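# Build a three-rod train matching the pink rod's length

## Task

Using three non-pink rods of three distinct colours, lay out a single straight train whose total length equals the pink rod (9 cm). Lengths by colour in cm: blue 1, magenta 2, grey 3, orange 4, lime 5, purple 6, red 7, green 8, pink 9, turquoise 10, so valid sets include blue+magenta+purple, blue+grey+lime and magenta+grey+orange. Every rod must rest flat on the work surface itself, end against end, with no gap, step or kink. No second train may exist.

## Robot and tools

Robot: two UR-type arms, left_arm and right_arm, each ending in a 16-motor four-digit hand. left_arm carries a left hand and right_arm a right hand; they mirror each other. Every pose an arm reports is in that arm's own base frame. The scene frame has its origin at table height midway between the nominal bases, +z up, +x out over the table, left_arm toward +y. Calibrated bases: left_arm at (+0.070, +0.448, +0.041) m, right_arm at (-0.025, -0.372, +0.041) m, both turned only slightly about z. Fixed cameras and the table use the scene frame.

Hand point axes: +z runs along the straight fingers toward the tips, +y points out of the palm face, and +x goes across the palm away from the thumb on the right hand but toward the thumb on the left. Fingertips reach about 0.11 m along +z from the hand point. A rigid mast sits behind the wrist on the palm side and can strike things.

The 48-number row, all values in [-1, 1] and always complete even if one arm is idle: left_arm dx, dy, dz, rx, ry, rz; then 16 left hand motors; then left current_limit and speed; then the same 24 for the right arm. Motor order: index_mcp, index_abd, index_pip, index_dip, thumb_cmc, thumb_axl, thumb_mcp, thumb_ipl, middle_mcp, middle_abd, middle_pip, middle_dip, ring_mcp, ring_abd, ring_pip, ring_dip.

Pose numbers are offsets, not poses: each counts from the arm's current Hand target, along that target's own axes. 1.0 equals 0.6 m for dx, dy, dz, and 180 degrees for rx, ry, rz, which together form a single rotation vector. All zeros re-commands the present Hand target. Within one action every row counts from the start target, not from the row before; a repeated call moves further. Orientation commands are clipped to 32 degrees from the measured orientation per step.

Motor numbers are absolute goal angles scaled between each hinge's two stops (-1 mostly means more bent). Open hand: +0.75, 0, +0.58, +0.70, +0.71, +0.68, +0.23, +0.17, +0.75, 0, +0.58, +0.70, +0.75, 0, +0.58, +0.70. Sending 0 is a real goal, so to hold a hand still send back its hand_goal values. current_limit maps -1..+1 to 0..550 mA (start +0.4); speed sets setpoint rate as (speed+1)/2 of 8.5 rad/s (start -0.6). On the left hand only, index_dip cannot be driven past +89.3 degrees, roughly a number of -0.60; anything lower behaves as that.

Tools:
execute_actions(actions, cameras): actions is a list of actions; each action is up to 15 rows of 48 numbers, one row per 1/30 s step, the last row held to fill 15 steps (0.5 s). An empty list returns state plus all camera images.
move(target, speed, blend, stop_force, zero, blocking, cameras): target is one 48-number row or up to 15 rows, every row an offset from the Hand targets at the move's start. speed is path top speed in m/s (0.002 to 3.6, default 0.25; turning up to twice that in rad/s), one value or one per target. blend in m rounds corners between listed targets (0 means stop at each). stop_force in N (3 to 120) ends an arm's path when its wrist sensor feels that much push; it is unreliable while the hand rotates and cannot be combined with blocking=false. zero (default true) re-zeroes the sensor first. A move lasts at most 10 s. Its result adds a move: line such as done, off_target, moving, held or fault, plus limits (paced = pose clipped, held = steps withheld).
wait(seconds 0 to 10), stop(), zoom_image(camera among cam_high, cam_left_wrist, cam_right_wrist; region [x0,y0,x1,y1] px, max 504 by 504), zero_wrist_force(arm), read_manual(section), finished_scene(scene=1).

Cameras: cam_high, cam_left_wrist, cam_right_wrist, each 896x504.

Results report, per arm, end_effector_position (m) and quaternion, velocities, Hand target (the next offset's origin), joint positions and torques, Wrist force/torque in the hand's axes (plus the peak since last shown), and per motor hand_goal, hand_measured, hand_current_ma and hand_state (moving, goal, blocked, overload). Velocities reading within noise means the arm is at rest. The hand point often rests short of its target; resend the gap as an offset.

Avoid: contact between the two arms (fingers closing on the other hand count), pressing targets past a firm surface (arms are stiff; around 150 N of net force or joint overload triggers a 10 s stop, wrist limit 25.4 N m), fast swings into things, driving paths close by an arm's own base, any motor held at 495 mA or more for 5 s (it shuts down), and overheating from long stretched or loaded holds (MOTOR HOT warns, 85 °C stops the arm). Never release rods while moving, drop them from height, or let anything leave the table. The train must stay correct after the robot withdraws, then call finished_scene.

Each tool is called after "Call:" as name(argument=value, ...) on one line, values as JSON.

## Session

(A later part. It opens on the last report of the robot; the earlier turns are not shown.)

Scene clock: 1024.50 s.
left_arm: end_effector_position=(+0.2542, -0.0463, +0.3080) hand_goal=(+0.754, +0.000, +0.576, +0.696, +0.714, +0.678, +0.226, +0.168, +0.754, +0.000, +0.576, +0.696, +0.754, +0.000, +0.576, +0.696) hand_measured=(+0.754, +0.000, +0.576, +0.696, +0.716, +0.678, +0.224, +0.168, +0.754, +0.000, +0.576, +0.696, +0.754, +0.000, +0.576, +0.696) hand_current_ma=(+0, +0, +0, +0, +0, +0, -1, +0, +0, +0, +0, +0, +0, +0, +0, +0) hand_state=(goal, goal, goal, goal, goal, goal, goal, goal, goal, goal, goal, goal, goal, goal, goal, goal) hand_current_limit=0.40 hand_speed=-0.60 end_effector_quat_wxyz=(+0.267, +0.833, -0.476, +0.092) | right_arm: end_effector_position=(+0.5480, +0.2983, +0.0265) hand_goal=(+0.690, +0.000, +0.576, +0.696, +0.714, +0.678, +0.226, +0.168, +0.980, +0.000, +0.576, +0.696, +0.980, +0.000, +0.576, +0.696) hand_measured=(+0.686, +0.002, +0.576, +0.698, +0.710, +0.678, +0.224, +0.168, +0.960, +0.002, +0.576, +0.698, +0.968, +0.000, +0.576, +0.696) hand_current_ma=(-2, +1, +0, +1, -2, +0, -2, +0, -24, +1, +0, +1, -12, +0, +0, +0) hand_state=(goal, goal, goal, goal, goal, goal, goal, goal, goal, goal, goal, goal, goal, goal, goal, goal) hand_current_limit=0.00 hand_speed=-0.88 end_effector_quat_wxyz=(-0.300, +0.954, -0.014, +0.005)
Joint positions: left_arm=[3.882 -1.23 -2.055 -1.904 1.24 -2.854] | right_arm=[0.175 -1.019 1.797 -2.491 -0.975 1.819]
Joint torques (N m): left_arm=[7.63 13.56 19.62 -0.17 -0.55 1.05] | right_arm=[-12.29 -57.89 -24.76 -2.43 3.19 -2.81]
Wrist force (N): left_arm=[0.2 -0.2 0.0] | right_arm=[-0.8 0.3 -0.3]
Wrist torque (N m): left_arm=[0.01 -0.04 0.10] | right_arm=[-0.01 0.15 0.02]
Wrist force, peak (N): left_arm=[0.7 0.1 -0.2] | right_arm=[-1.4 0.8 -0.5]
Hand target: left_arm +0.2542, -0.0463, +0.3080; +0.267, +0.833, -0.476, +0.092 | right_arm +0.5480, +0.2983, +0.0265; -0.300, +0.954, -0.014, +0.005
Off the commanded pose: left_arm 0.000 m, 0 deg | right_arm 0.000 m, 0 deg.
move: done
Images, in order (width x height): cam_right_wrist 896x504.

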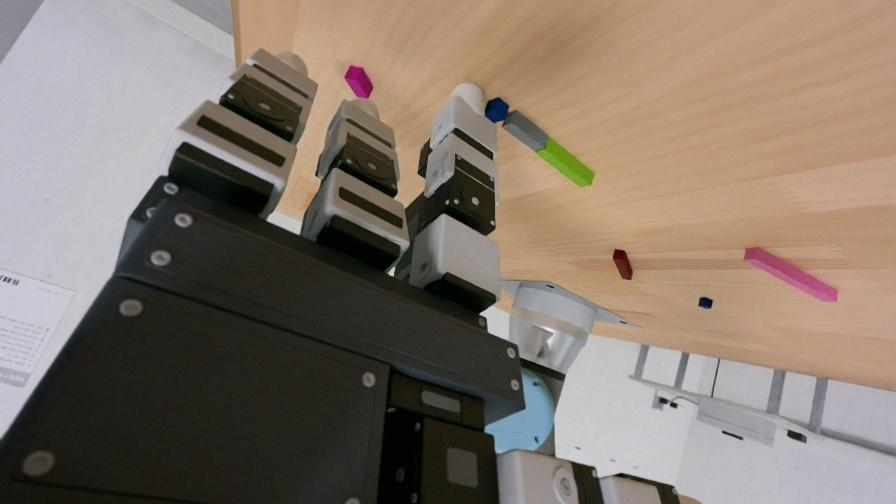

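Call:
move(target=[[0,0,0,0,0,0,0.754,0.0,0.576,0.696,0.714,0.678,0.226,0.168,0.754,0.0,0.576,0.696,0.754,0.0,0.576,0.696,0.4,-0.6,-0.0228,0,0,0,0,0,0.69,0.0,0.576,0.696,0.714,0.678,0.226,0.168,0.98,0.0,0.576,0.696,0.98,0.0,0.576,0.696,0.0,-0.88],[0,0,0,0,0,0,0.754,0.0,0.576,0.696,0.714,0.678,0.226,0.168,0.754,0.0,0.576,0.696,0.754,0.0,0.576,0.696,0.4,-0.6,-0.0088,0,0,0,0,0,0.69,0.0,0.576,0.696,0.714,0.678,0.226,0.168,0.98,0.0,0.576,0.696,0.98,0.0,0.576,0.696,0.0,-0.88]], speed=[0.025,0.08], cameras=["cam_right_wrist"])

Call:
zoom_image(camera="cam_right_wrist", region=[480, 88, 550, 158])

Call:
zoom_image(camera="cam_right_wrist", region=[510, 110, 580, 180])

Scene clock: 1043.83 s.
left_arm: end_effector_position=(+0.2542, -0.0463, +0.3080) hand_goal=(+0.754, +0.000, +0.576, +0.696, +0.714, +0.678, +0.226, +0.168, +0.754, +0.000, +0.576, +0.696, +0.754, +0.000, +0.576, +0.696) hand_measured=(+0.754, +0.000, +0.576, +0.696, +0.716, +0.678, +0.224, +0.168, +0.754, +0.000, +0.576, +0.696, +0.754, +0.000, +0.576, +0.696) hand_current_ma=(+0, +0, +0, +0, +0, +0, -1, +0, +0, +0, +0, +0, +0, +0, +0, +0) hand_state=(goal, goal, goal, goal, goal, goal, goal, goal, goal, goal, goal, goal, goal, goal, goal, goal) hand_current_limit=0.40 hand_speed=-0.60 end_effector_quat_wxyz=(+0.267, +0.833, -0.476, +0.092) | right_arm: end_effector_position=(+0.5428, +0.2984, +0.0264) hand_goal=(+0.690, +0.000, +0.576, +0.696, +0.714, +0.678, +0.226, +0.168, +0.980, +0.000, +0.576, +0.696, +0.980, +0.000, +0.576, +0.696) hand_measured=(+0.686, +0.002, +0.576, +0.698, +0.710, +0.678, +0.224, +0.168, +0.960, +0.002, +0.576, +0.698, +0.968, +0.000, +0.576, +0.696) hand_current_ma=(-2, +1, +0, +1, -2, +0, -2, +0, -24, +1, +0, +1, -12, +0, +0, +0) hand_state=(goal, goal, goal, goal, goal, goal, goal, goal, goal, goal, goal, goal, goal, goal, goal, goal) hand_current_limit=0.00 hand_speed=-0.88 end_effector_quat_wxyz=(-0.300, +0.954, -0.014, +0.005)
Joint positions: left_arm=[3.882 -1.23 -2.055 -1.904 1.24 -2.854] | right_arm=[0.176 -1.027 1.812 -2.499 -0.975 1.821]
Joint torques (N m): left_arm=[8.05 14.14 20.1 -0.19 -0.47 1.1] | right_arm=[0.78 -57.38 -9.47 -3.75 3.77 0.06]
Wrist force (N): left_arm=[0.6 0.0 0.1] | right_arm=[-0.5 0.1 -0.4]
Wrist torque (N m): left_arm=[0.02 -0.09 0.13] | right_arm=[-0.02 0.11 0.14]
Wrist force, peak (N): left_arm=[0.6 0.2 -0.2] | right_arm=[-1.5 0.1 -0.3]
Hand target: left_arm +0.2542, -0.0463, +0.3080; +0.267, +0.833, -0.476, +0.092 | right_arm +0.5428, +0.2984, +0.0265; -0.300, +0.954, -0.014, +0.005
Off the commanded pose: left_arm 0.000 m, 0 deg | right_arm 0.000 m, 0 deg.
move: done
Images, in order (width x height): cam_right_wrist 896x504.

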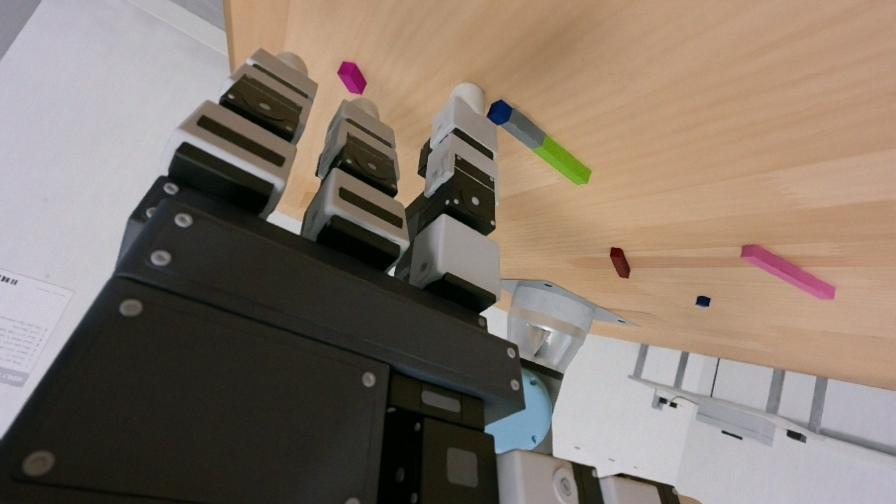

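Scaled by 7.200.

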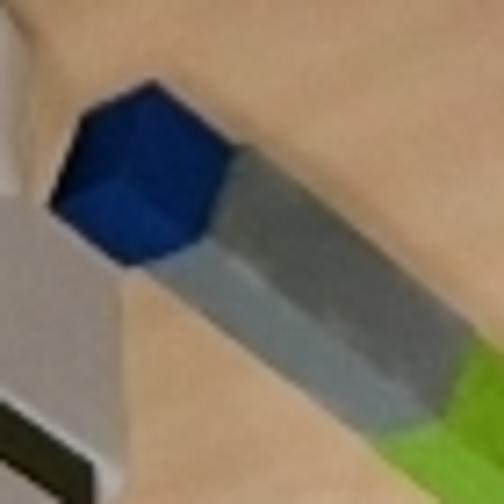

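Scaled by 7.200.

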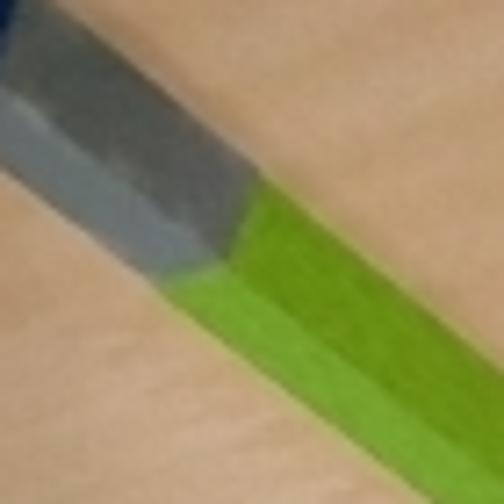

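Call:
zoom_image(camera="cam_right_wrist", region=[484, 95, 524, 135])

Scaled by 12.600.

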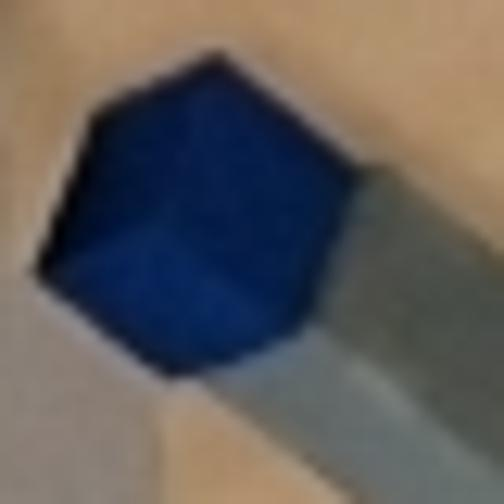

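Call:
move(target=[[0,0,0,0,0,0,0.754,0.0,0.576,0.696,0.714,0.678,0.226,0.168,0.754,0.0,0.576,0.696,0.754,0.0,0.576,0.696,0.4,-0.6,-0.0010,-0.0273,0.0191,0,0,0,0.69,0.0,0.576,0.696,0.714,0.678,0.226,0.168,0.98,0.0,0.576,0.696,0.98,0.0,0.576,0.696,0.0,-0.88],[0,0,0,0,0,0,0.754,0.0,0.576,0.696,0.714,0.678,0.226,0.168,0.754,0.0,0.576,0.696,0.754,0.0,0.576,0.696,0.4,-0.6,-0.0420,-0.0263,0.0184,0,0,0,0.69,0.0,0.576,0.696,0.714,0.678,0.226,0.168,0.98,0.0,0.576,0.696,0.98,0.0,0.576,0.696,0.0,-0.88],[0,0,0,0,0,0,0.754,0.0,0.576,0.696,0.714,0.678,0.226,0.168,0.754,0.0,0.576,0.696,0.754,0.0,0.576,0.696,0.4,-0.6,-0.0416,-0.0169,0.0118,0,0,0,0.69,0.0,0.576,0.696,0.714,0.678,0.226,0.168,0.98,0.0,0.576,0.696,0.98,0.0,0.576,0.696,0.0,-0.88],[0,0,0,0,0,0,0.754,0.0,0.576,0.696,0.714,0.678,0.226,0.168,0.754,0.0,0.576,0.696,0.754,0.0,0.576,0.696,0.4,-0.6,-0.0420,-0.0263,0.0184,0,0,0,0.69,0.0,0.576,0.696,0.714,0.678,0.226,0.168,0.98,0.0,0.576,0.696,0.98,0.0,0.576,0.696,0.0,-0.88],[0,0,0,0,0,0,0.754,0.0,0.576,0.696,0.714,0.678,0.226,0.168,0.754,0.0,0.576,0.696,0.754,0.0,0.576,0.696,0.4,-0.6,-0.0010,-0.0273,0.0191,0,0,0,0.69,0.0,0.576,0.696,0.714,0.678,0.226,0.168,0.98,0.0,0.576,0.696,0.98,0.0,0.576,0.696,0.0,-0.88],[0,0,0,0,0,0,0.754,0.0,0.576,0.696,0.714,0.678,0.226,0.168,0.754,0.0,0.576,0.696,0.754,0.0,0.576,0.696,0.4,-0.6,0,0,0,0,0,0,0.69,0.0,0.576,0.696,0.714,0.678,0.226,0.168,0.98,0.0,0.576,0.696,0.98,0.0,0.576,0.696,0.0,-0.88]], speed=[0.08,0.1,0.02,0.06,0.1,0.08], blend=[0.004,0.002,0,0.002,0.004,0], cameras=["cam_right_wrist"])

Call:
zoom_image(camera="cam_right_wrist", region=[484, 95, 524, 135])

Call:
zoom_image(camera="cam_right_wrist", region=[480, 90, 600, 195])

Scene clock: 1100.00 s.
left_arm: end_effector_position=(+0.2542, -0.0463, +0.3080) hand_goal=(+0.754, +0.000, +0.576, +0.696, +0.714, +0.678, +0.226, +0.168, +0.754, +0.000, +0.576, +0.696, +0.754, +0.000, +0.576, +0.696) hand_measured=(+0.754, +0.000, +0.576, +0.696, +0.716, +0.678, +0.224, +0.168, +0.754, +0.000, +0.576, +0.696, +0.754, +0.000, +0.576, +0.696) hand_current_ma=(+0, +0, +0, +0, +0, +0, -1, +0, +0, +0, +0, +0, +0, +0, +0, +0) hand_state=(goal, goal, goal, goal, goal, goal, goal, goal, goal, goal, goal, goal, goal, goal, goal, goal) hand_current_limit=0.40 hand_speed=-0.60 end_effector_quat_wxyz=(+0.267, +0.833, -0.476, +0.092) | right_arm: end_effector_position=(+0.5428, +0.2984, +0.0266) hand_goal=(+0.690, +0.000, +0.576, +0.696, +0.714, +0.678, +0.226, +0.168, +0.980, +0.000, +0.576, +0.696, +0.980, +0.000, +0.576, +0.696) hand_measured=(+0.686, +0.002, +0.576, +0.698, +0.710, +0.678, +0.224, +0.168, +0.960, +0.002, +0.576, +0.698, +0.968, +0.000, +0.576, +0.696) hand_current_ma=(-3, +1, +0, +1, -2, +0, -2, +0, -23, +1, +0, +1, -12, +0, +0, +0) hand_state=(goal, goal, goal, goal, goal, goal, goal, goal, goal, goal, goal, goal, goal, goal, goal, goal) hand_current_limit=0.00 hand_speed=-0.88 end_effector_quat_wxyz=(-0.301, +0.954, -0.014, +0.005)
Joint positions: left_arm=[3.882 -1.23 -2.055 -1.904 1.24 -2.854] | right_arm=[0.176 -1.028 1.812 -2.499 -0.975 1.821]
Joint torques (N m): left_arm=[8.24 14.02 20.01 0.01 -0.77 1.06] | right_arm=[10.55 -31.8 -25.5 -3.96 1.16 3]
Wrist force (N): left_arm=[0.3 0.0 -0.3] | right_arm=[-0.7 0.2 -0.1]
Wrist torque (N m): left_arm=[0.05 -0.06 0.11] | right_arm=[-0.03 0.13 -0.08]
Wrist force, peak (N): left_arm=[0.7 0.1 0.2] | right_arm=[-2.1 -0.5 0.2]
Hand target: left_arm +0.2542, -0.0463, +0.3080; +0.267, +0.833, -0.476, +0.092 | right_arm +0.5428, +0.2984, +0.0265; -0.300, +0.954, -0.014, +0.005
Off the commanded pose: left_arm 0.000 m, 0 deg | right_arm 0.000 m, 0 deg.
move: done
Images, in order (width x height): cam_right_wrist 896x504.

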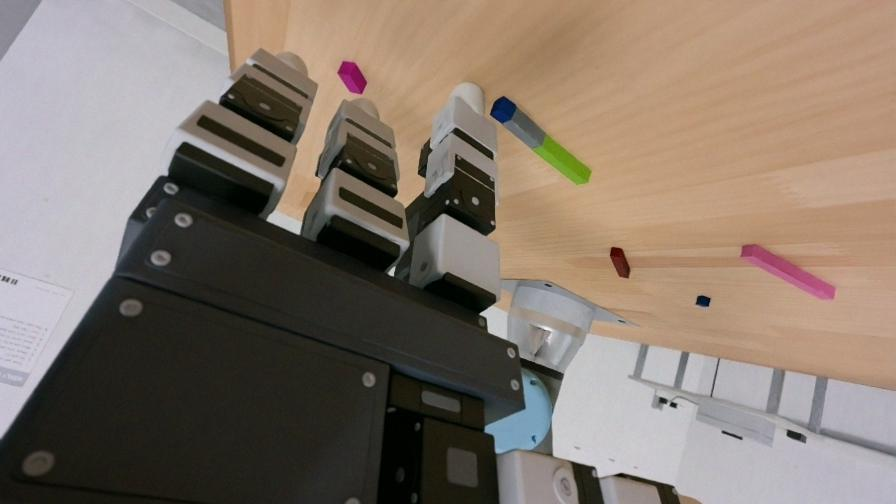

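Scaled by 12.600.

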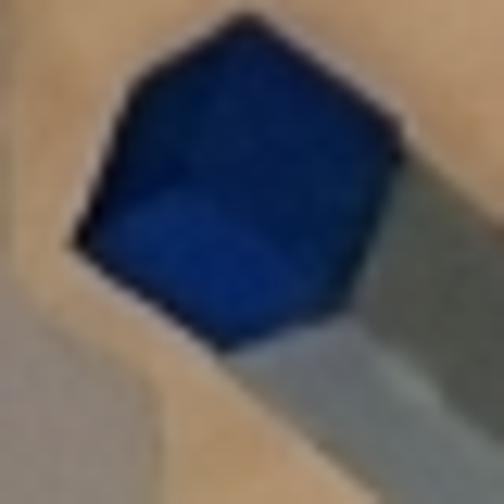

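Scaled by 4.200.

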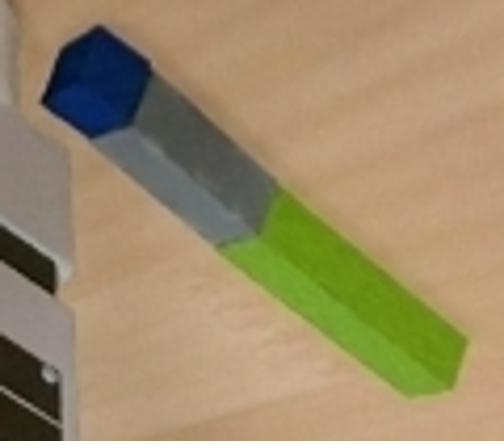

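Call:
zoom_image(camera="cam_right_wrist", region=[490, 92, 550, 152])

Call:
zoom_image(camera="cam_right_wrist", region=[535, 125, 595, 185])

Scaled by 8.400.

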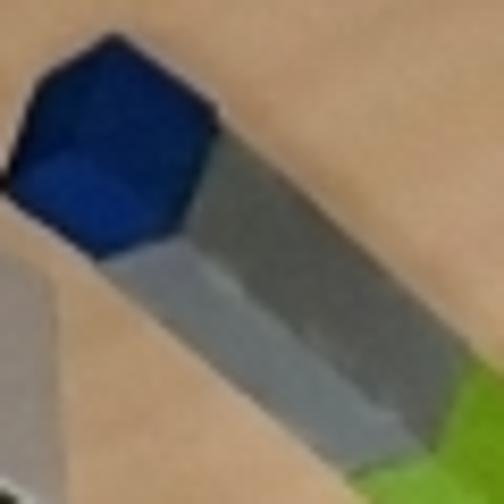

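Scaled by 8.400.

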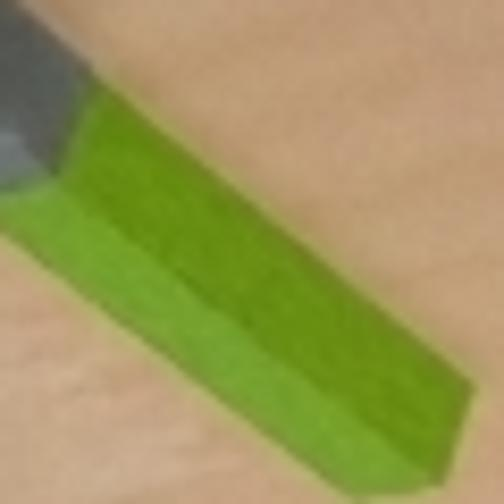

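Call:
move(target=[[0,0,0,0,0,0,0.754,0.0,0.576,0.696,0.714,0.678,0.226,0.168,0.754,0.0,0.576,0.696,0.754,0.0,0.576,0.696,0.4,-0.6,0.0015,0.0410,-0.0287,0,0,0,0.69,0.0,0.576,0.696,0.714,0.678,0.226,0.168,0.98,0.0,0.576,0.696,0.98,0.0,0.576,0.696,0.0,-0.88],[0,0,0,0,0,0,0.754,0.0,0.576,0.696,0.714,0.678,0.226,0.168,0.754,0.0,0.576,0.696,0.754,0.0,0.576,0.696,0.4,-0.6,-0.0490,0.0422,-0.0295,0,0,0,0.69,0.0,0.576,0.696,0.714,0.678,0.226,0.168,0.98,0.0,0.576,0.696,0.98,0.0,0.576,0.696,0.0,-0.88],[0,0,0,0,0,0,0.754,0.0,0.576,0.696,0.714,0.678,0.226,0.168,0.754,0.0,0.576,0.696,0.754,0.0,0.576,0.696,0.4,-0.6,-0.0496,0.0249,-0.0174,0,0,0,0.69,0.0,0.576,0.696,0.714,0.678,0.226,0.168,0.98,0.0,0.576,0.696,0.98,0.0,0.576,0.696,0.0,-0.88],[0,0,0,0,0,0,0.754,0.0,0.576,0.696,0.714,0.678,0.226,0.168,0.754,0.0,0.576,0.696,0.754,0.0,0.576,0.696,0.4,-0.6,-0.0490,0.0422,-0.0295,0,0,0,0.69,0.0,0.576,0.696,0.714,0.678,0.226,0.168,0.98,0.0,0.576,0.696,0.98,0.0,0.576,0.696,0.0,-0.88],[0,0,0,0,0,0,0.754,0.0,0.576,0.696,0.714,0.678,0.226,0.168,0.754,0.0,0.576,0.696,0.754,0.0,0.576,0.696,0.4,-0.6,0.0015,0.0410,-0.0287,0,0,0,0.69,0.0,0.576,0.696,0.714,0.678,0.226,0.168,0.98,0.0,0.576,0.696,0.98,0.0,0.576,0.696,0.0,-0.88],[0,0,0,0,0,0,0.754,0.0,0.576,0.696,0.714,0.678,0.226,0.168,0.754,0.0,0.576,0.696,0.754,0.0,0.576,0.696,0.4,-0.6,0,0,0,0,0,0,0.69,0.0,0.576,0.696,0.714,0.678,0.226,0.168,0.98,0.0,0.576,0.696,0.98,0.0,0.576,0.696,0.0,-0.88]], speed=[0.1,0.1,0.02,0.06,0.1,0.1], blend=[0.005,0.002,0,0.003,0.005,0], cameras=["cam_right_wrist"])

Call:
zoom_image(camera="cam_right_wrist", region=[490, 92, 550, 152])

Call:
zoom_image(camera="cam_right_wrist", region=[535, 125, 595, 185])

Scene clock: 1155.63 s.
left_arm: end_effector_position=(+0.2542, -0.0463, +0.3080) hand_goal=(+0.754, +0.000, +0.576, +0.696, +0.714, +0.678, +0.226, +0.168, +0.754, +0.000, +0.576, +0.696, +0.754, +0.000, +0.576, +0.696) hand_measured=(+0.754, +0.000, +0.576, +0.696, +0.716, +0.678, +0.224, +0.168, +0.754, +0.000, +0.576, +0.696, +0.754, +0.000, +0.576, +0.696) hand_current_ma=(+0, +0, +0, +0, +0, +0, -1, +0, +0, +0, +0, +0, +0, +0, +0, +0) hand_state=(goal, goal, goal, goal, goal, goal, goal, goal, goal, goal, goal, goal, goal, goal, goal, goal) hand_current_limit=0.40 hand_speed=-0.60 end_effector_quat_wxyz=(+0.267, +0.833, -0.476, +0.092) | right_arm: end_effector_position=(+0.5428, +0.2984, +0.0264) hand_goal=(+0.690, +0.000, +0.576, +0.696, +0.714, +0.678, +0.226, +0.168, +0.980, +0.000, +0.576, +0.696, +0.980, +0.000, +0.576, +0.696) hand_measured=(+0.684, +0.002, +0.576, +0.698, +0.710, +0.678, +0.224, +0.168, +0.962, +0.002, +0.576, +0.698, +0.968, +0.000, +0.576, +0.696) hand_current_ma=(-3, +1, +0, +1, -2, +0, -2, +0, -23, +1, +0, +1, -12, +0, +0, +0) hand_state=(goal, goal, goal, goal, goal, goal, goal, goal, goal, goal, goal, goal, goal, goal, goal, goal) hand_current_limit=0.00 hand_speed=-0.88 end_effector_quat_wxyz=(-0.300, +0.954, -0.014, +0.005)
Joint positions: left_arm=[3.882 -1.23 -2.055 -1.904 1.24 -2.854] | right_arm=[0.176 -1.027 1.812 -2.499 -0.976 1.821]
Joint torques (N m): left_arm=[8.38 13.63 19.38 -0.1 -0.78 1.07] | right_arm=[-12.51 -57.44 -8.16 -0.78 1.07 -3.25]
Wrist force (N): left_arm=[0.2 0.0 -0.1] | right_arm=[-0.5 0.2 -0.3]
Wrist torque (N m): left_arm=[0.04 -0.05 0.10] | right_arm=[-0.02 0.12 0.14]
Wrist force, peak (N): left_arm=[0.6 0.0 0.3] | right_arm=[-1.9 1.2 -0.3]
Hand target: left_arm +0.2542, -0.0463, +0.3080; +0.267, +0.833, -0.476, +0.092 | right_arm +0.5428, +0.2984, +0.0265; -0.300, +0.954, -0.014, +0.005
Off the commanded pose: left_arm 0.000 m, 0 deg | right_arm 0.000 m, 0 deg.
move: done
Images, in order (width x height): cam_right_wrist 896x504.

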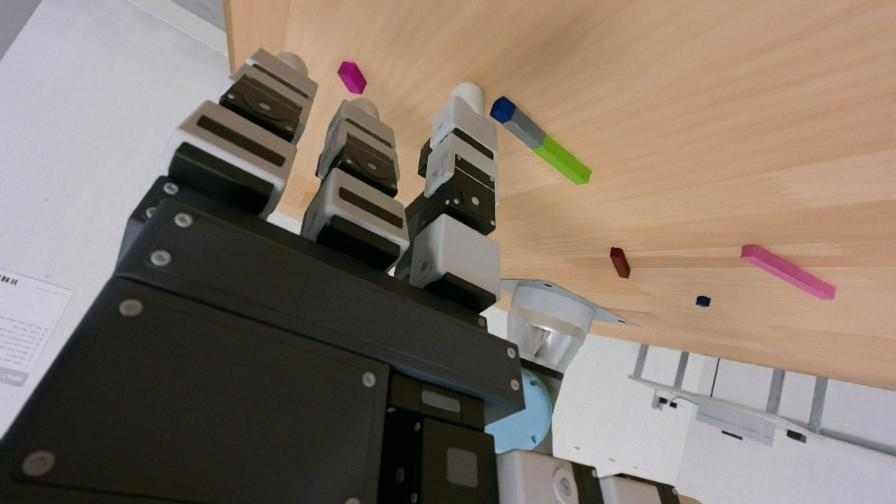

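Scaled by 8.400.

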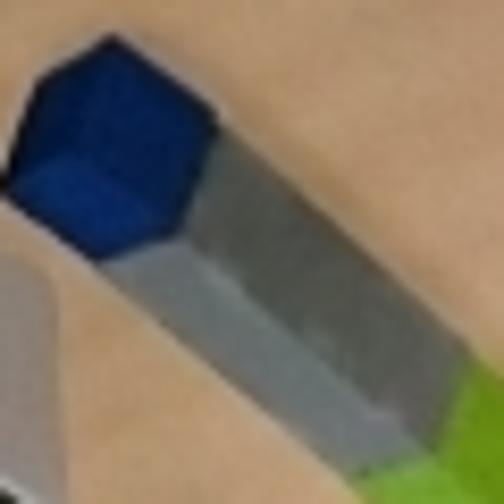

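Scaled by 8.400.

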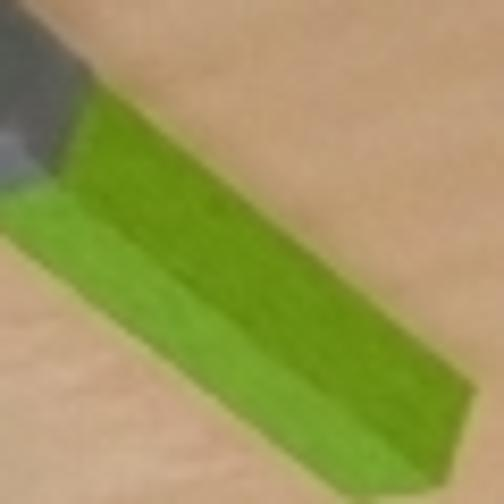

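Call:
move(target=[[0,0,0,0,0,0,0.754,0.0,0.576,0.696,0.714,0.678,0.226,0.168,0.754,0.0,0.576,0.696,0.754,0.0,0.576,0.696,0.4,-0.6,0.0015,0.0410,-0.0287,0,0,0,0.69,0.0,0.576,0.696,0.714,0.678,0.226,0.168,0.98,0.0,0.576,0.696,0.98,0.0,0.576,0.696,0.0,-0.88],[0,0,0,0,0,0,0.754,0.0,0.576,0.696,0.714,0.678,0.226,0.168,0.754,0.0,0.576,0.696,0.754,0.0,0.576,0.696,0.4,-0.6,-0.0490,0.0422,-0.0295,0,0,0,0.69,0.0,0.576,0.696,0.714,0.678,0.226,0.168,0.98,0.0,0.576,0.696,0.98,0.0,0.576,0.696,0.0,-0.88],[0,0,0,0,0,0,0.754,0.0,0.576,0.696,0.714,0.678,0.226,0.168,0.754,0.0,0.576,0.696,0.754,0.0,0.576,0.696,0.4,-0.6,-0.0498,0.0209,-0.0146,0,0,0,0.69,0.0,0.576,0.696,0.714,0.678,0.226,0.168,0.98,0.0,0.576,0.696,0.98,0.0,0.576,0.696,0.0,-0.88],[0,0,0,0,0,0,0.754,0.0,0.576,0.696,0.714,0.678,0.226,0.168,0.754,0.0,0.576,0.696,0.754,0.0,0.576,0.696,0.4,-0.6,-0.0490,0.0422,-0.0295,0,0,0,0.69,0.0,0.576,0.696,0.714,0.678,0.226,0.168,0.98,0.0,0.576,0.696,0.98,0.0,0.576,0.696,0.0,-0.88],[0,0,0,0,0,0,0.754,0.0,0.576,0.696,0.714,0.678,0.226,0.168,0.754,0.0,0.576,0.696,0.754,0.0,0.576,0.696,0.4,-0.6,0.0015,0.0410,-0.0287,0,0,0,0.69,0.0,0.576,0.696,0.714,0.678,0.226,0.168,0.98,0.0,0.576,0.696,0.98,0.0,0.576,0.696,0.0,-0.88],[0,0,0,0,0,0,0.754,0.0,0.576,0.696,0.714,0.678,0.226,0.168,0.754,0.0,0.576,0.696,0.754,0.0,0.576,0.696,0.4,-0.6,0,0,0,0,0,0,0.69,0.0,0.576,0.696,0.714,0.678,0.226,0.168,0.98,0.0,0.576,0.696,0.98,0.0,0.576,0.696,0.0,-0.88]], speed=[0.1,0.1,0.02,0.06,0.1,0.1], blend=[0.005,0.002,0,0.003,0.005,0], cameras=["cam_right_wrist"])

Call:
zoom_image(camera="cam_right_wrist", region=[490, 92, 550, 152])

Call:
zoom_image(camera="cam_right_wrist", region=[535, 125, 595, 185])

Scene clock: 1170.90 s.
left_arm: end_effector_position=(+0.2542, -0.0463, +0.3080) hand_goal=(+0.754, +0.000, +0.576, +0.696, +0.714, +0.678, +0.226, +0.168, +0.754, +0.000, +0.576, +0.696, +0.754, +0.000, +0.576, +0.696) hand_measured=(+0.754, +0.000, +0.576, +0.696, +0.716, +0.678, +0.224, +0.168, +0.754, +0.000, +0.576, +0.696, +0.754, +0.000, +0.576, +0.696) hand_current_ma=(+0, +0, +0, +0, +0, +0, -1, +0, +0, +0, +0, +0, +0, +0, +0, +0) hand_state=(goal, goal, goal, goal, goal, goal, goal, goal, goal, goal, goal, goal, goal, goal, goal, goal) hand_current_limit=0.40 hand_speed=-0.60 end_effector_quat_wxyz=(+0.267, +0.833, -0.476, +0.092) | right_arm: end_effector_position=(+0.5428, +0.2984, +0.0264) hand_goal=(+0.690, +0.000, +0.576, +0.696, +0.714, +0.678, +0.226, +0.168, +0.980, +0.000, +0.576, +0.696, +0.980, +0.000, +0.576, +0.696) hand_measured=(+0.684, +0.002, +0.576, +0.698, +0.710, +0.678, +0.224, +0.168, +0.962, +0.002, +0.576, +0.698, +0.968, +0.000, +0.576, +0.696) hand_current_ma=(-3, +1, +0, +1, -2, +0, -2, +0, -23, +1, +0, +1, -12, +0, +0, +0) hand_state=(goal, goal, goal, goal, goal, goal, goal, goal, goal, goal, goal, goal, goal, goal, goal, goal) hand_current_limit=0.00 hand_speed=-0.88 end_effector_quat_wxyz=(-0.300, +0.954, -0.014, +0.005)
Joint positions: left_arm=[3.882 -1.23 -2.055 -1.904 1.24 -2.854] | right_arm=[0.176 -1.027 1.812 -2.499 -0.976 1.821]
Joint torques (N m): left_arm=[8.17 13.82 20.37 -0.05 -0.67 1.08] | right_arm=[-11.53 -58.57 -9.21 -1.16 1 -3]
Wrist force (N): left_arm=[0.3 0.3 -0.1] | right_arm=[-0.3 0.3 -0.6]
Wrist torque (N m): left_arm=[0.07 -0.05 0.10] | right_arm=[0.02 0.09 0.17]
Wrist force, peak (N): left_arm=[0.7 0.1 -0.4] | right_arm=[-1.8 0.5 -0.8]
Hand target: left_arm +0.2542, -0.0463, +0.3080; +0.267, +0.833, -0.476, +0.092 | right_arm +0.5428, +0.2984, +0.0265; -0.300, +0.954, -0.014, +0.005
Off the commanded pose: left_arm 0.000 m, 0 deg | right_arm 0.000 m, 0 deg.
move: done
Images, in order (width x height): cam_right_wrist 896x504.

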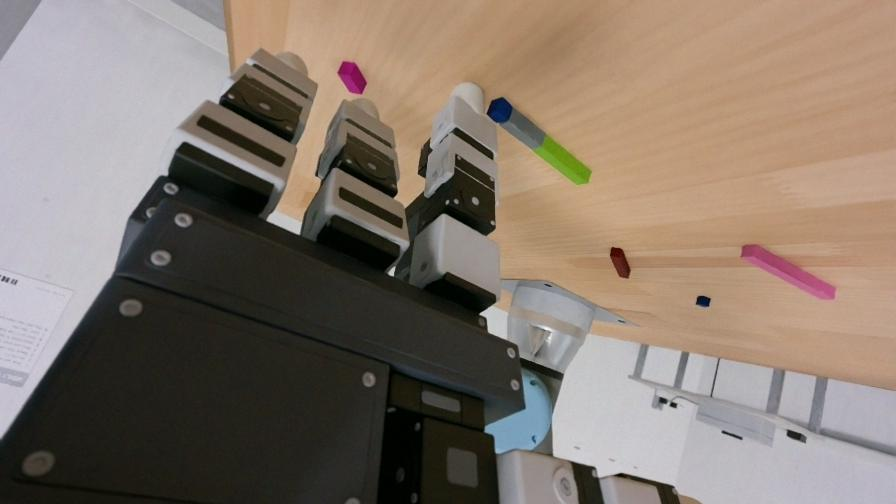

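Scaled by 8.400.

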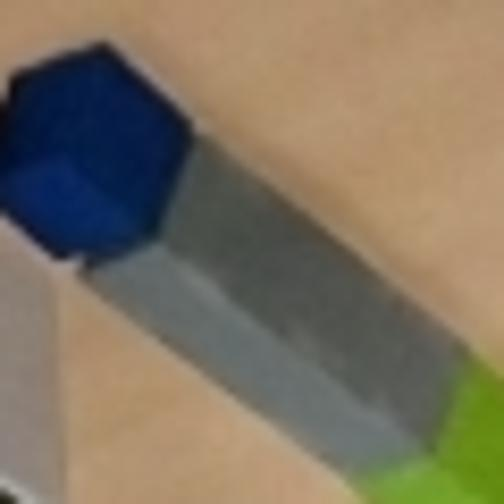

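Scaled by 8.400.

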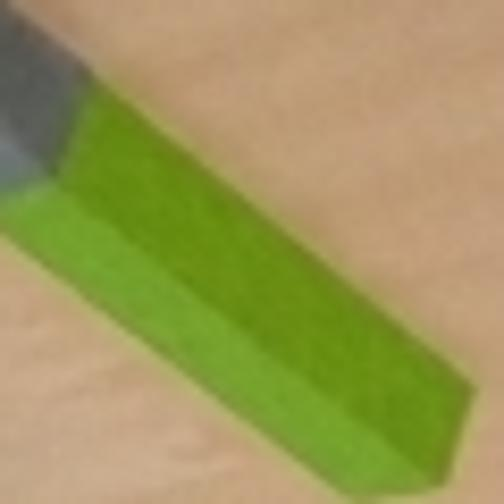

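Call:
move(target=[[0,0,0,0,0,0,0.754,0.0,0.576,0.696,0.714,0.678,0.226,0.168,0.754,0.0,0.576,0.696,0.754,0.0,0.576,0.696,0.4,-0.6,0,-0.0011,0.0008,0,0,0,0.69,0.0,0.576,0.696,0.714,0.678,0.226,0.168,0.98,0.0,0.576,0.696,0.98,0.0,0.576,0.696,0.0,-0.88],[0,0,0,0,0,0,0.754,0.0,0.576,0.696,0.714,0.678,0.226,0.168,0.754,0.0,0.576,0.696,0.754,0.0,0.576,0.696,0.4,-0.6,-0.0177,-0.0007,0.0005,0,0,0,0.69,0.0,0.576,0.696,0.714,0.678,0.226,0.168,0.98,0.0,0.576,0.696,0.98,0.0,0.576,0.696,0.0,-0.88],[0,0,0,0,0,0,0.754,0.0,0.576,0.696,0.714,0.678,0.226,0.168,0.754,0.0,0.576,0.696,0.754,0.0,0.576,0.696,0.4,-0.6,0,0,0,0,0,0,0.69,0.0,0.576,0.696,0.714,0.678,0.226,0.168,0.98,0.0,0.576,0.696,0.98,0.0,0.576,0.696,0.0,-0.88]], speed=[0.05,0.025,0.08], cameras=["cam_right_wrist"])

Call:
zoom_image(camera="cam_right_wrist", region=[490, 92, 550, 152])

Call:
zoom_image(camera="cam_right_wrist", region=[535, 125, 595, 185])

Scene clock: 1187.00 s.
left_arm: end_effector_position=(+0.2542, -0.0463, +0.3080) hand_goal=(+0.754, +0.000, +0.576, +0.696, +0.714, +0.678, +0.226, +0.168, +0.754, +0.000, +0.576, +0.696, +0.754, +0.000, +0.576, +0.696) hand_measured=(+0.754, +0.000, +0.576, +0.696, +0.716, +0.678, +0.224, +0.168, +0.754, +0.000, +0.576, +0.696, +0.754, +0.000, +0.576, +0.696) hand_current_ma=(+0, +0, +0, +0, +0, +0, -1, +0, +0, +0, +0, +0, +0, +0, +0, +0) hand_state=(goal, goal, goal, goal, goal, goal, goal, goal, goal, goal, goal, goal, goal, goal, goal, goal) hand_current_limit=0.40 hand_speed=-0.60 end_effector_quat_wxyz=(+0.267, +0.833, -0.476, +0.092) | right_arm: end_effector_position=(+0.5428, +0.2983, +0.0264) hand_goal=(+0.690, +0.000, +0.576, +0.696, +0.714, +0.678, +0.226, +0.168, +0.980, +0.000, +0.576, +0.696, +0.980, +0.000, +0.576, +0.696) hand_measured=(+0.684, +0.002, +0.576, +0.698, +0.710, +0.678, +0.224, +0.168, +0.962, +0.002, +0.576, +0.698, +0.968, +0.000, +0.576, +0.696) hand_current_ma=(-3, +1, +0, +1, -2, +0, -2, +0, -23, +1, +0, +1, -12, +0, +0, +0) hand_state=(goal, goal, goal, goal, goal, goal, goal, goal, goal, goal, goal, goal, goal, goal, goal, goal) hand_current_limit=0.00 hand_speed=-0.88 end_effector_quat_wxyz=(-0.300, +0.954, -0.014, +0.005)
Joint positions: left_arm=[3.882 -1.23 -2.055 -1.904 1.24 -2.854] | right_arm=[0.176 -1.027 1.812 -2.499 -0.975 1.821]
Joint torques (N m): left_arm=[8.09 12.84 21.17 0.03 -0.67 0.95] | right_arm=[10.59 -56.95 -14.86 -3.89 3.55 2.94]
Wrist force (N): left_arm=[0.4 -0.2 0.1] | right_arm=[-0.5 0.1 -0.3]
Wrist torque (N m): left_arm=[-0.01 -0.06 0.12] | right_arm=[-0.03 0.11 0.14]
Wrist force, peak (N): left_arm=[0.6 -0.2 0.2] | right_arm=[-1.7 0.1 -0.1]
Hand target: left_arm +0.2542, -0.0463, +0.3080; +0.267, +0.833, -0.476, +0.092 | right_arm +0.5428, +0.2984, +0.0265; -0.300, +0.954, -0.014, +0.005
Off the commanded pose: left_arm 0.000 m, 0 deg | right_arm 0.000 m, 0 deg.
move: done
Images, in order (width x height): cam_right_wrist 896x504.

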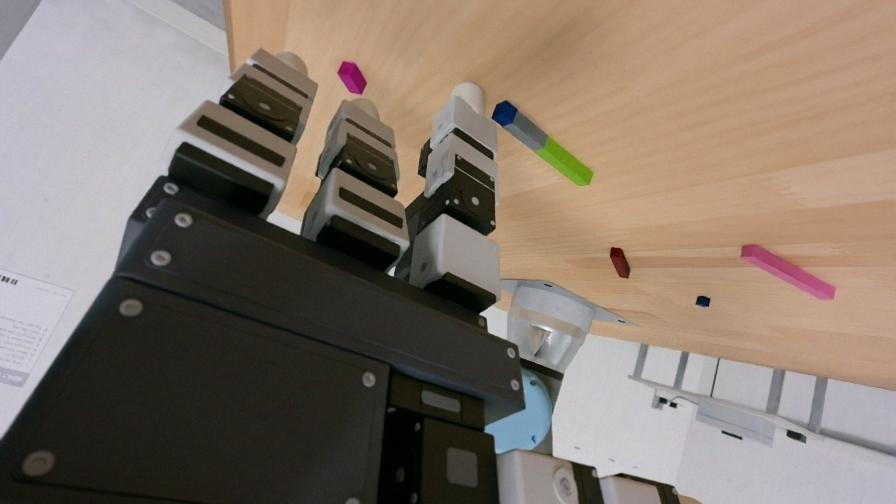

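Scaled by 8.400.

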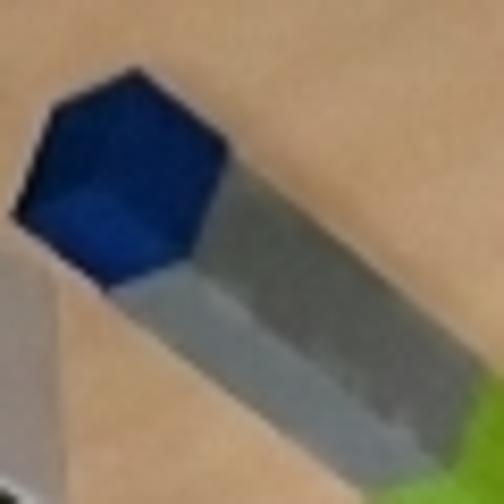

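Scaled by 8.400.

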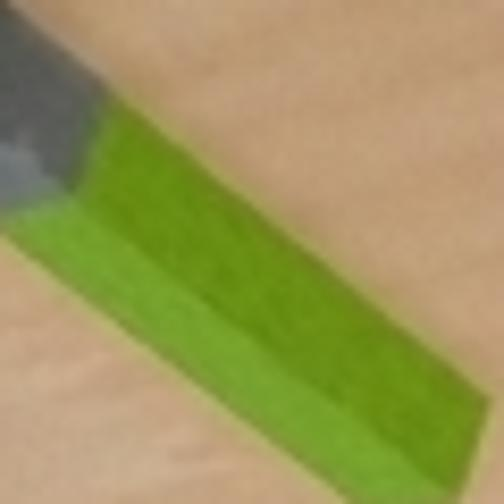

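Call:
zoom_image(camera="cam_right_wrist", region=[488, 96, 524, 132])

Call:
zoom_image(camera="cam_right_wrist", region=[488, 96, 600, 194])

Scaled by 14.000.

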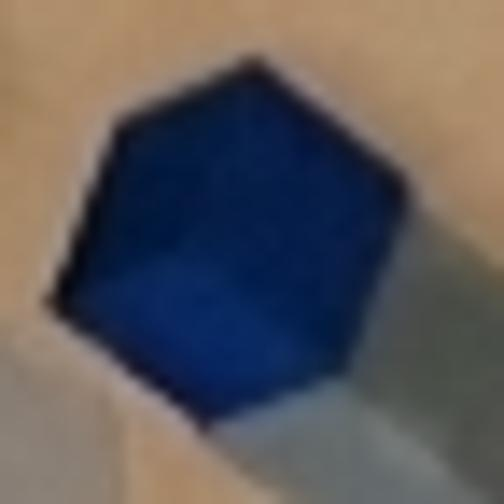

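Scaled by 4.500.

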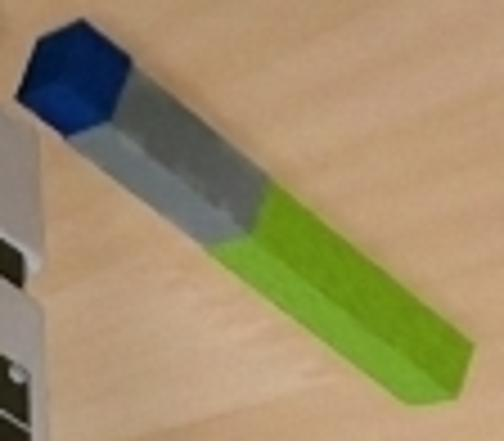

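Call:
move(target=[0,0,0,0,0,0,0.754,0.0,0.576,0.696,0.714,0.678,0.226,0.168,0.754,0.0,0.576,0.696,0.754,0.0,0.576,0.696,0.4,-0.6,0.0333,-0.0486,-0.0677,0,0,0,0.69,0.0,0.576,0.696,0.714,0.678,0.226,0.168,0.98,0.0,0.576,0.696,0.98,0.0,0.576,0.696,0.0,-0.88], speed=0.1, cameras=["all"])

Call:
zoom_image(camera="cam_right_wrist", region=[440, 80, 600, 200])

Scene clock: 1196.10 s.
left_arm: end_effector_position=(+0.2542, -0.0463, +0.3080) hand_goal=(+0.754, +0.000, +0.576, +0.696, +0.714, +0.678, +0.226, +0.168, +0.754, +0.000, +0.576, +0.696, +0.754, +0.000, +0.576, +0.696) hand_measured=(+0.754, +0.000, +0.576, +0.696, +0.716, +0.678, +0.224, +0.168, +0.754, +0.000, +0.576, +0.696, +0.754, +0.000, +0.576, +0.696) hand_current_ma=(+0, +0, +0, +0, +0, +0, -1, +0, +0, +0, +0, +0, +0, +0, +0, +0) hand_state=(goal, goal, goal, goal, goal, goal, goal, goal, goal, goal, goal, goal, goal, goal, goal, goal) hand_current_limit=0.40 hand_speed=-0.60 end_effector_quat_wxyz=(+0.267, +0.833, -0.476, +0.092) | right_arm: end_effector_position=(+0.5628, +0.2984, +0.0766) hand_goal=(+0.690, +0.000, +0.576, +0.696, +0.714, +0.678, +0.226, +0.168, +0.980, +0.000, +0.576, +0.696, +0.980, +0.000, +0.576, +0.696) hand_measured=(+0.684, +0.002, +0.576, +0.698, +0.710, +0.678, +0.224, +0.168, +0.962, +0.002, +0.576, +0.698, +0.968, +0.000, +0.576, +0.696) hand_current_ma=(-3, +1, +0, +1, -2, +0, -2, +0, -23, +1, +0, +1, -12, +0, +0, +0) hand_state=(goal, goal, goal, goal, goal, goal, goal, goal, goal, goal, goal, goal, goal, goal, goal, goal) hand_current_limit=0.00 hand_speed=-0.88 end_effector_quat_wxyz=(-0.300, +0.954, -0.014, +0.005)
Joint positions: left_arm=[3.882 -1.23 -2.055 -1.904 1.24 -2.854] | right_arm=[0.171 -1.073 1.719 -2.357 -0.975 1.814]
Joint torques (N m): left_arm=[8.27 13.17 20.43 -0.11 -0.75 1.03] | right_arm=[-3.99 -33.11 -14.68 -3.08 3.41 -1.56]
Wrist force (N): left_arm=[0.3 0.0 -0.2] | right_arm=[-0.1 0.2 -0.7]
Wrist torque (N m): left_arm=[0.04 -0.06 0.11] | right_arm=[0.02 0.09 0.17]
Wrist force, peak (N): left_arm=[0.6 -0.3 0.2] | right_arm=[-0.9 0.9 0.4]
Hand target: left_arm +0.2542, -0.0463, +0.3080; +0.267, +0.833, -0.476, +0.092 | right_arm +0.5627, +0.2984, +0.0765; -0.300, +0.954, -0.014, +0.005
Off the commanded pose: left_arm 0.000 m, 0 deg | right_arm 0.000 m, 0 deg.
move: done

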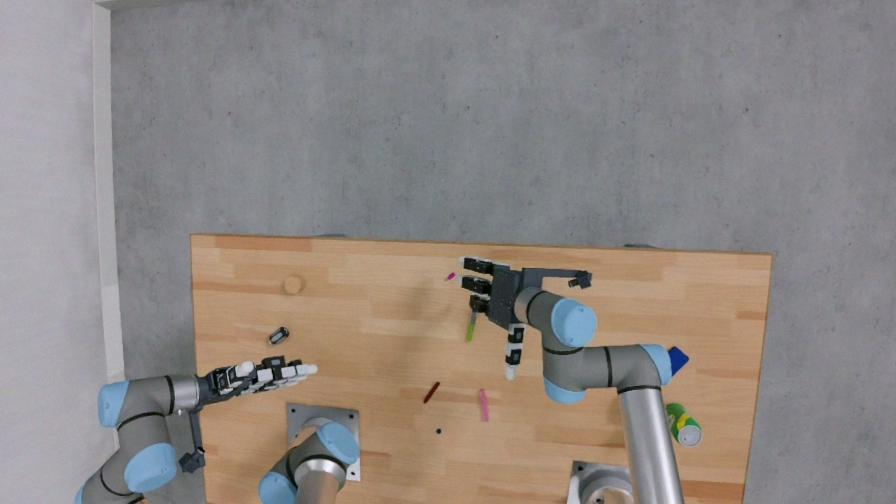

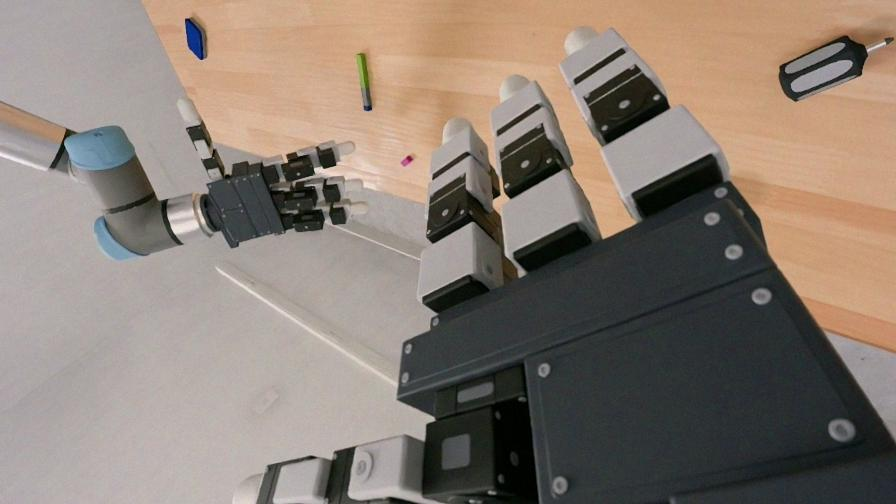

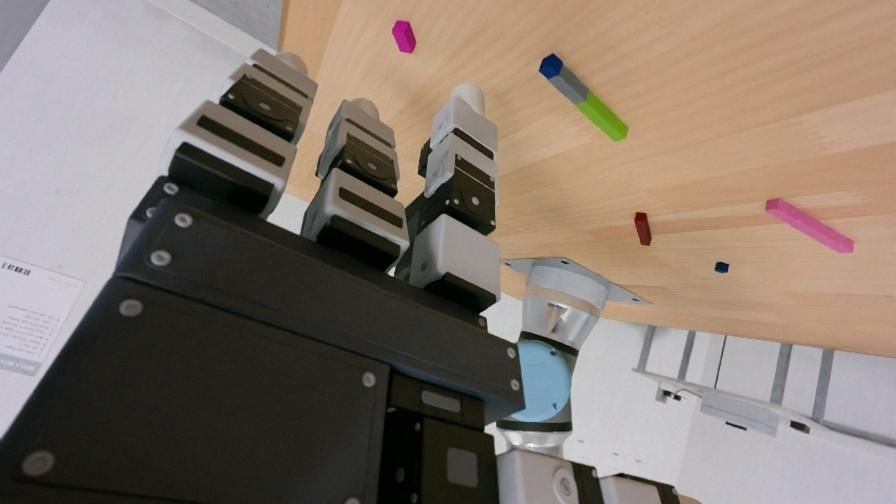

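Scaled by 3.150.

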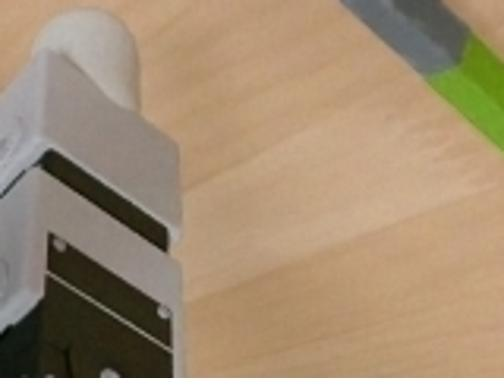

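Call:
zoom_image(camera="cam_left_wrist", region=[340, 45, 390, 120])

Call:
zoom_image(camera="cam_right_wrist", region=[534, 48, 634, 148])

Scaled by 6.720.

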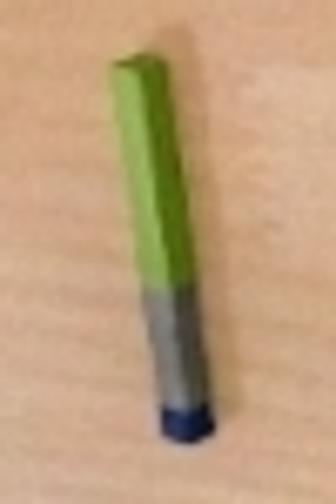

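Scaled by 5.040.

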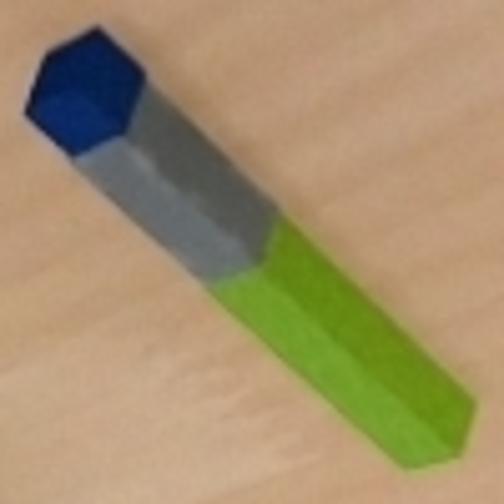

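Call:
finished_scene()

The scene is finished: the task was done.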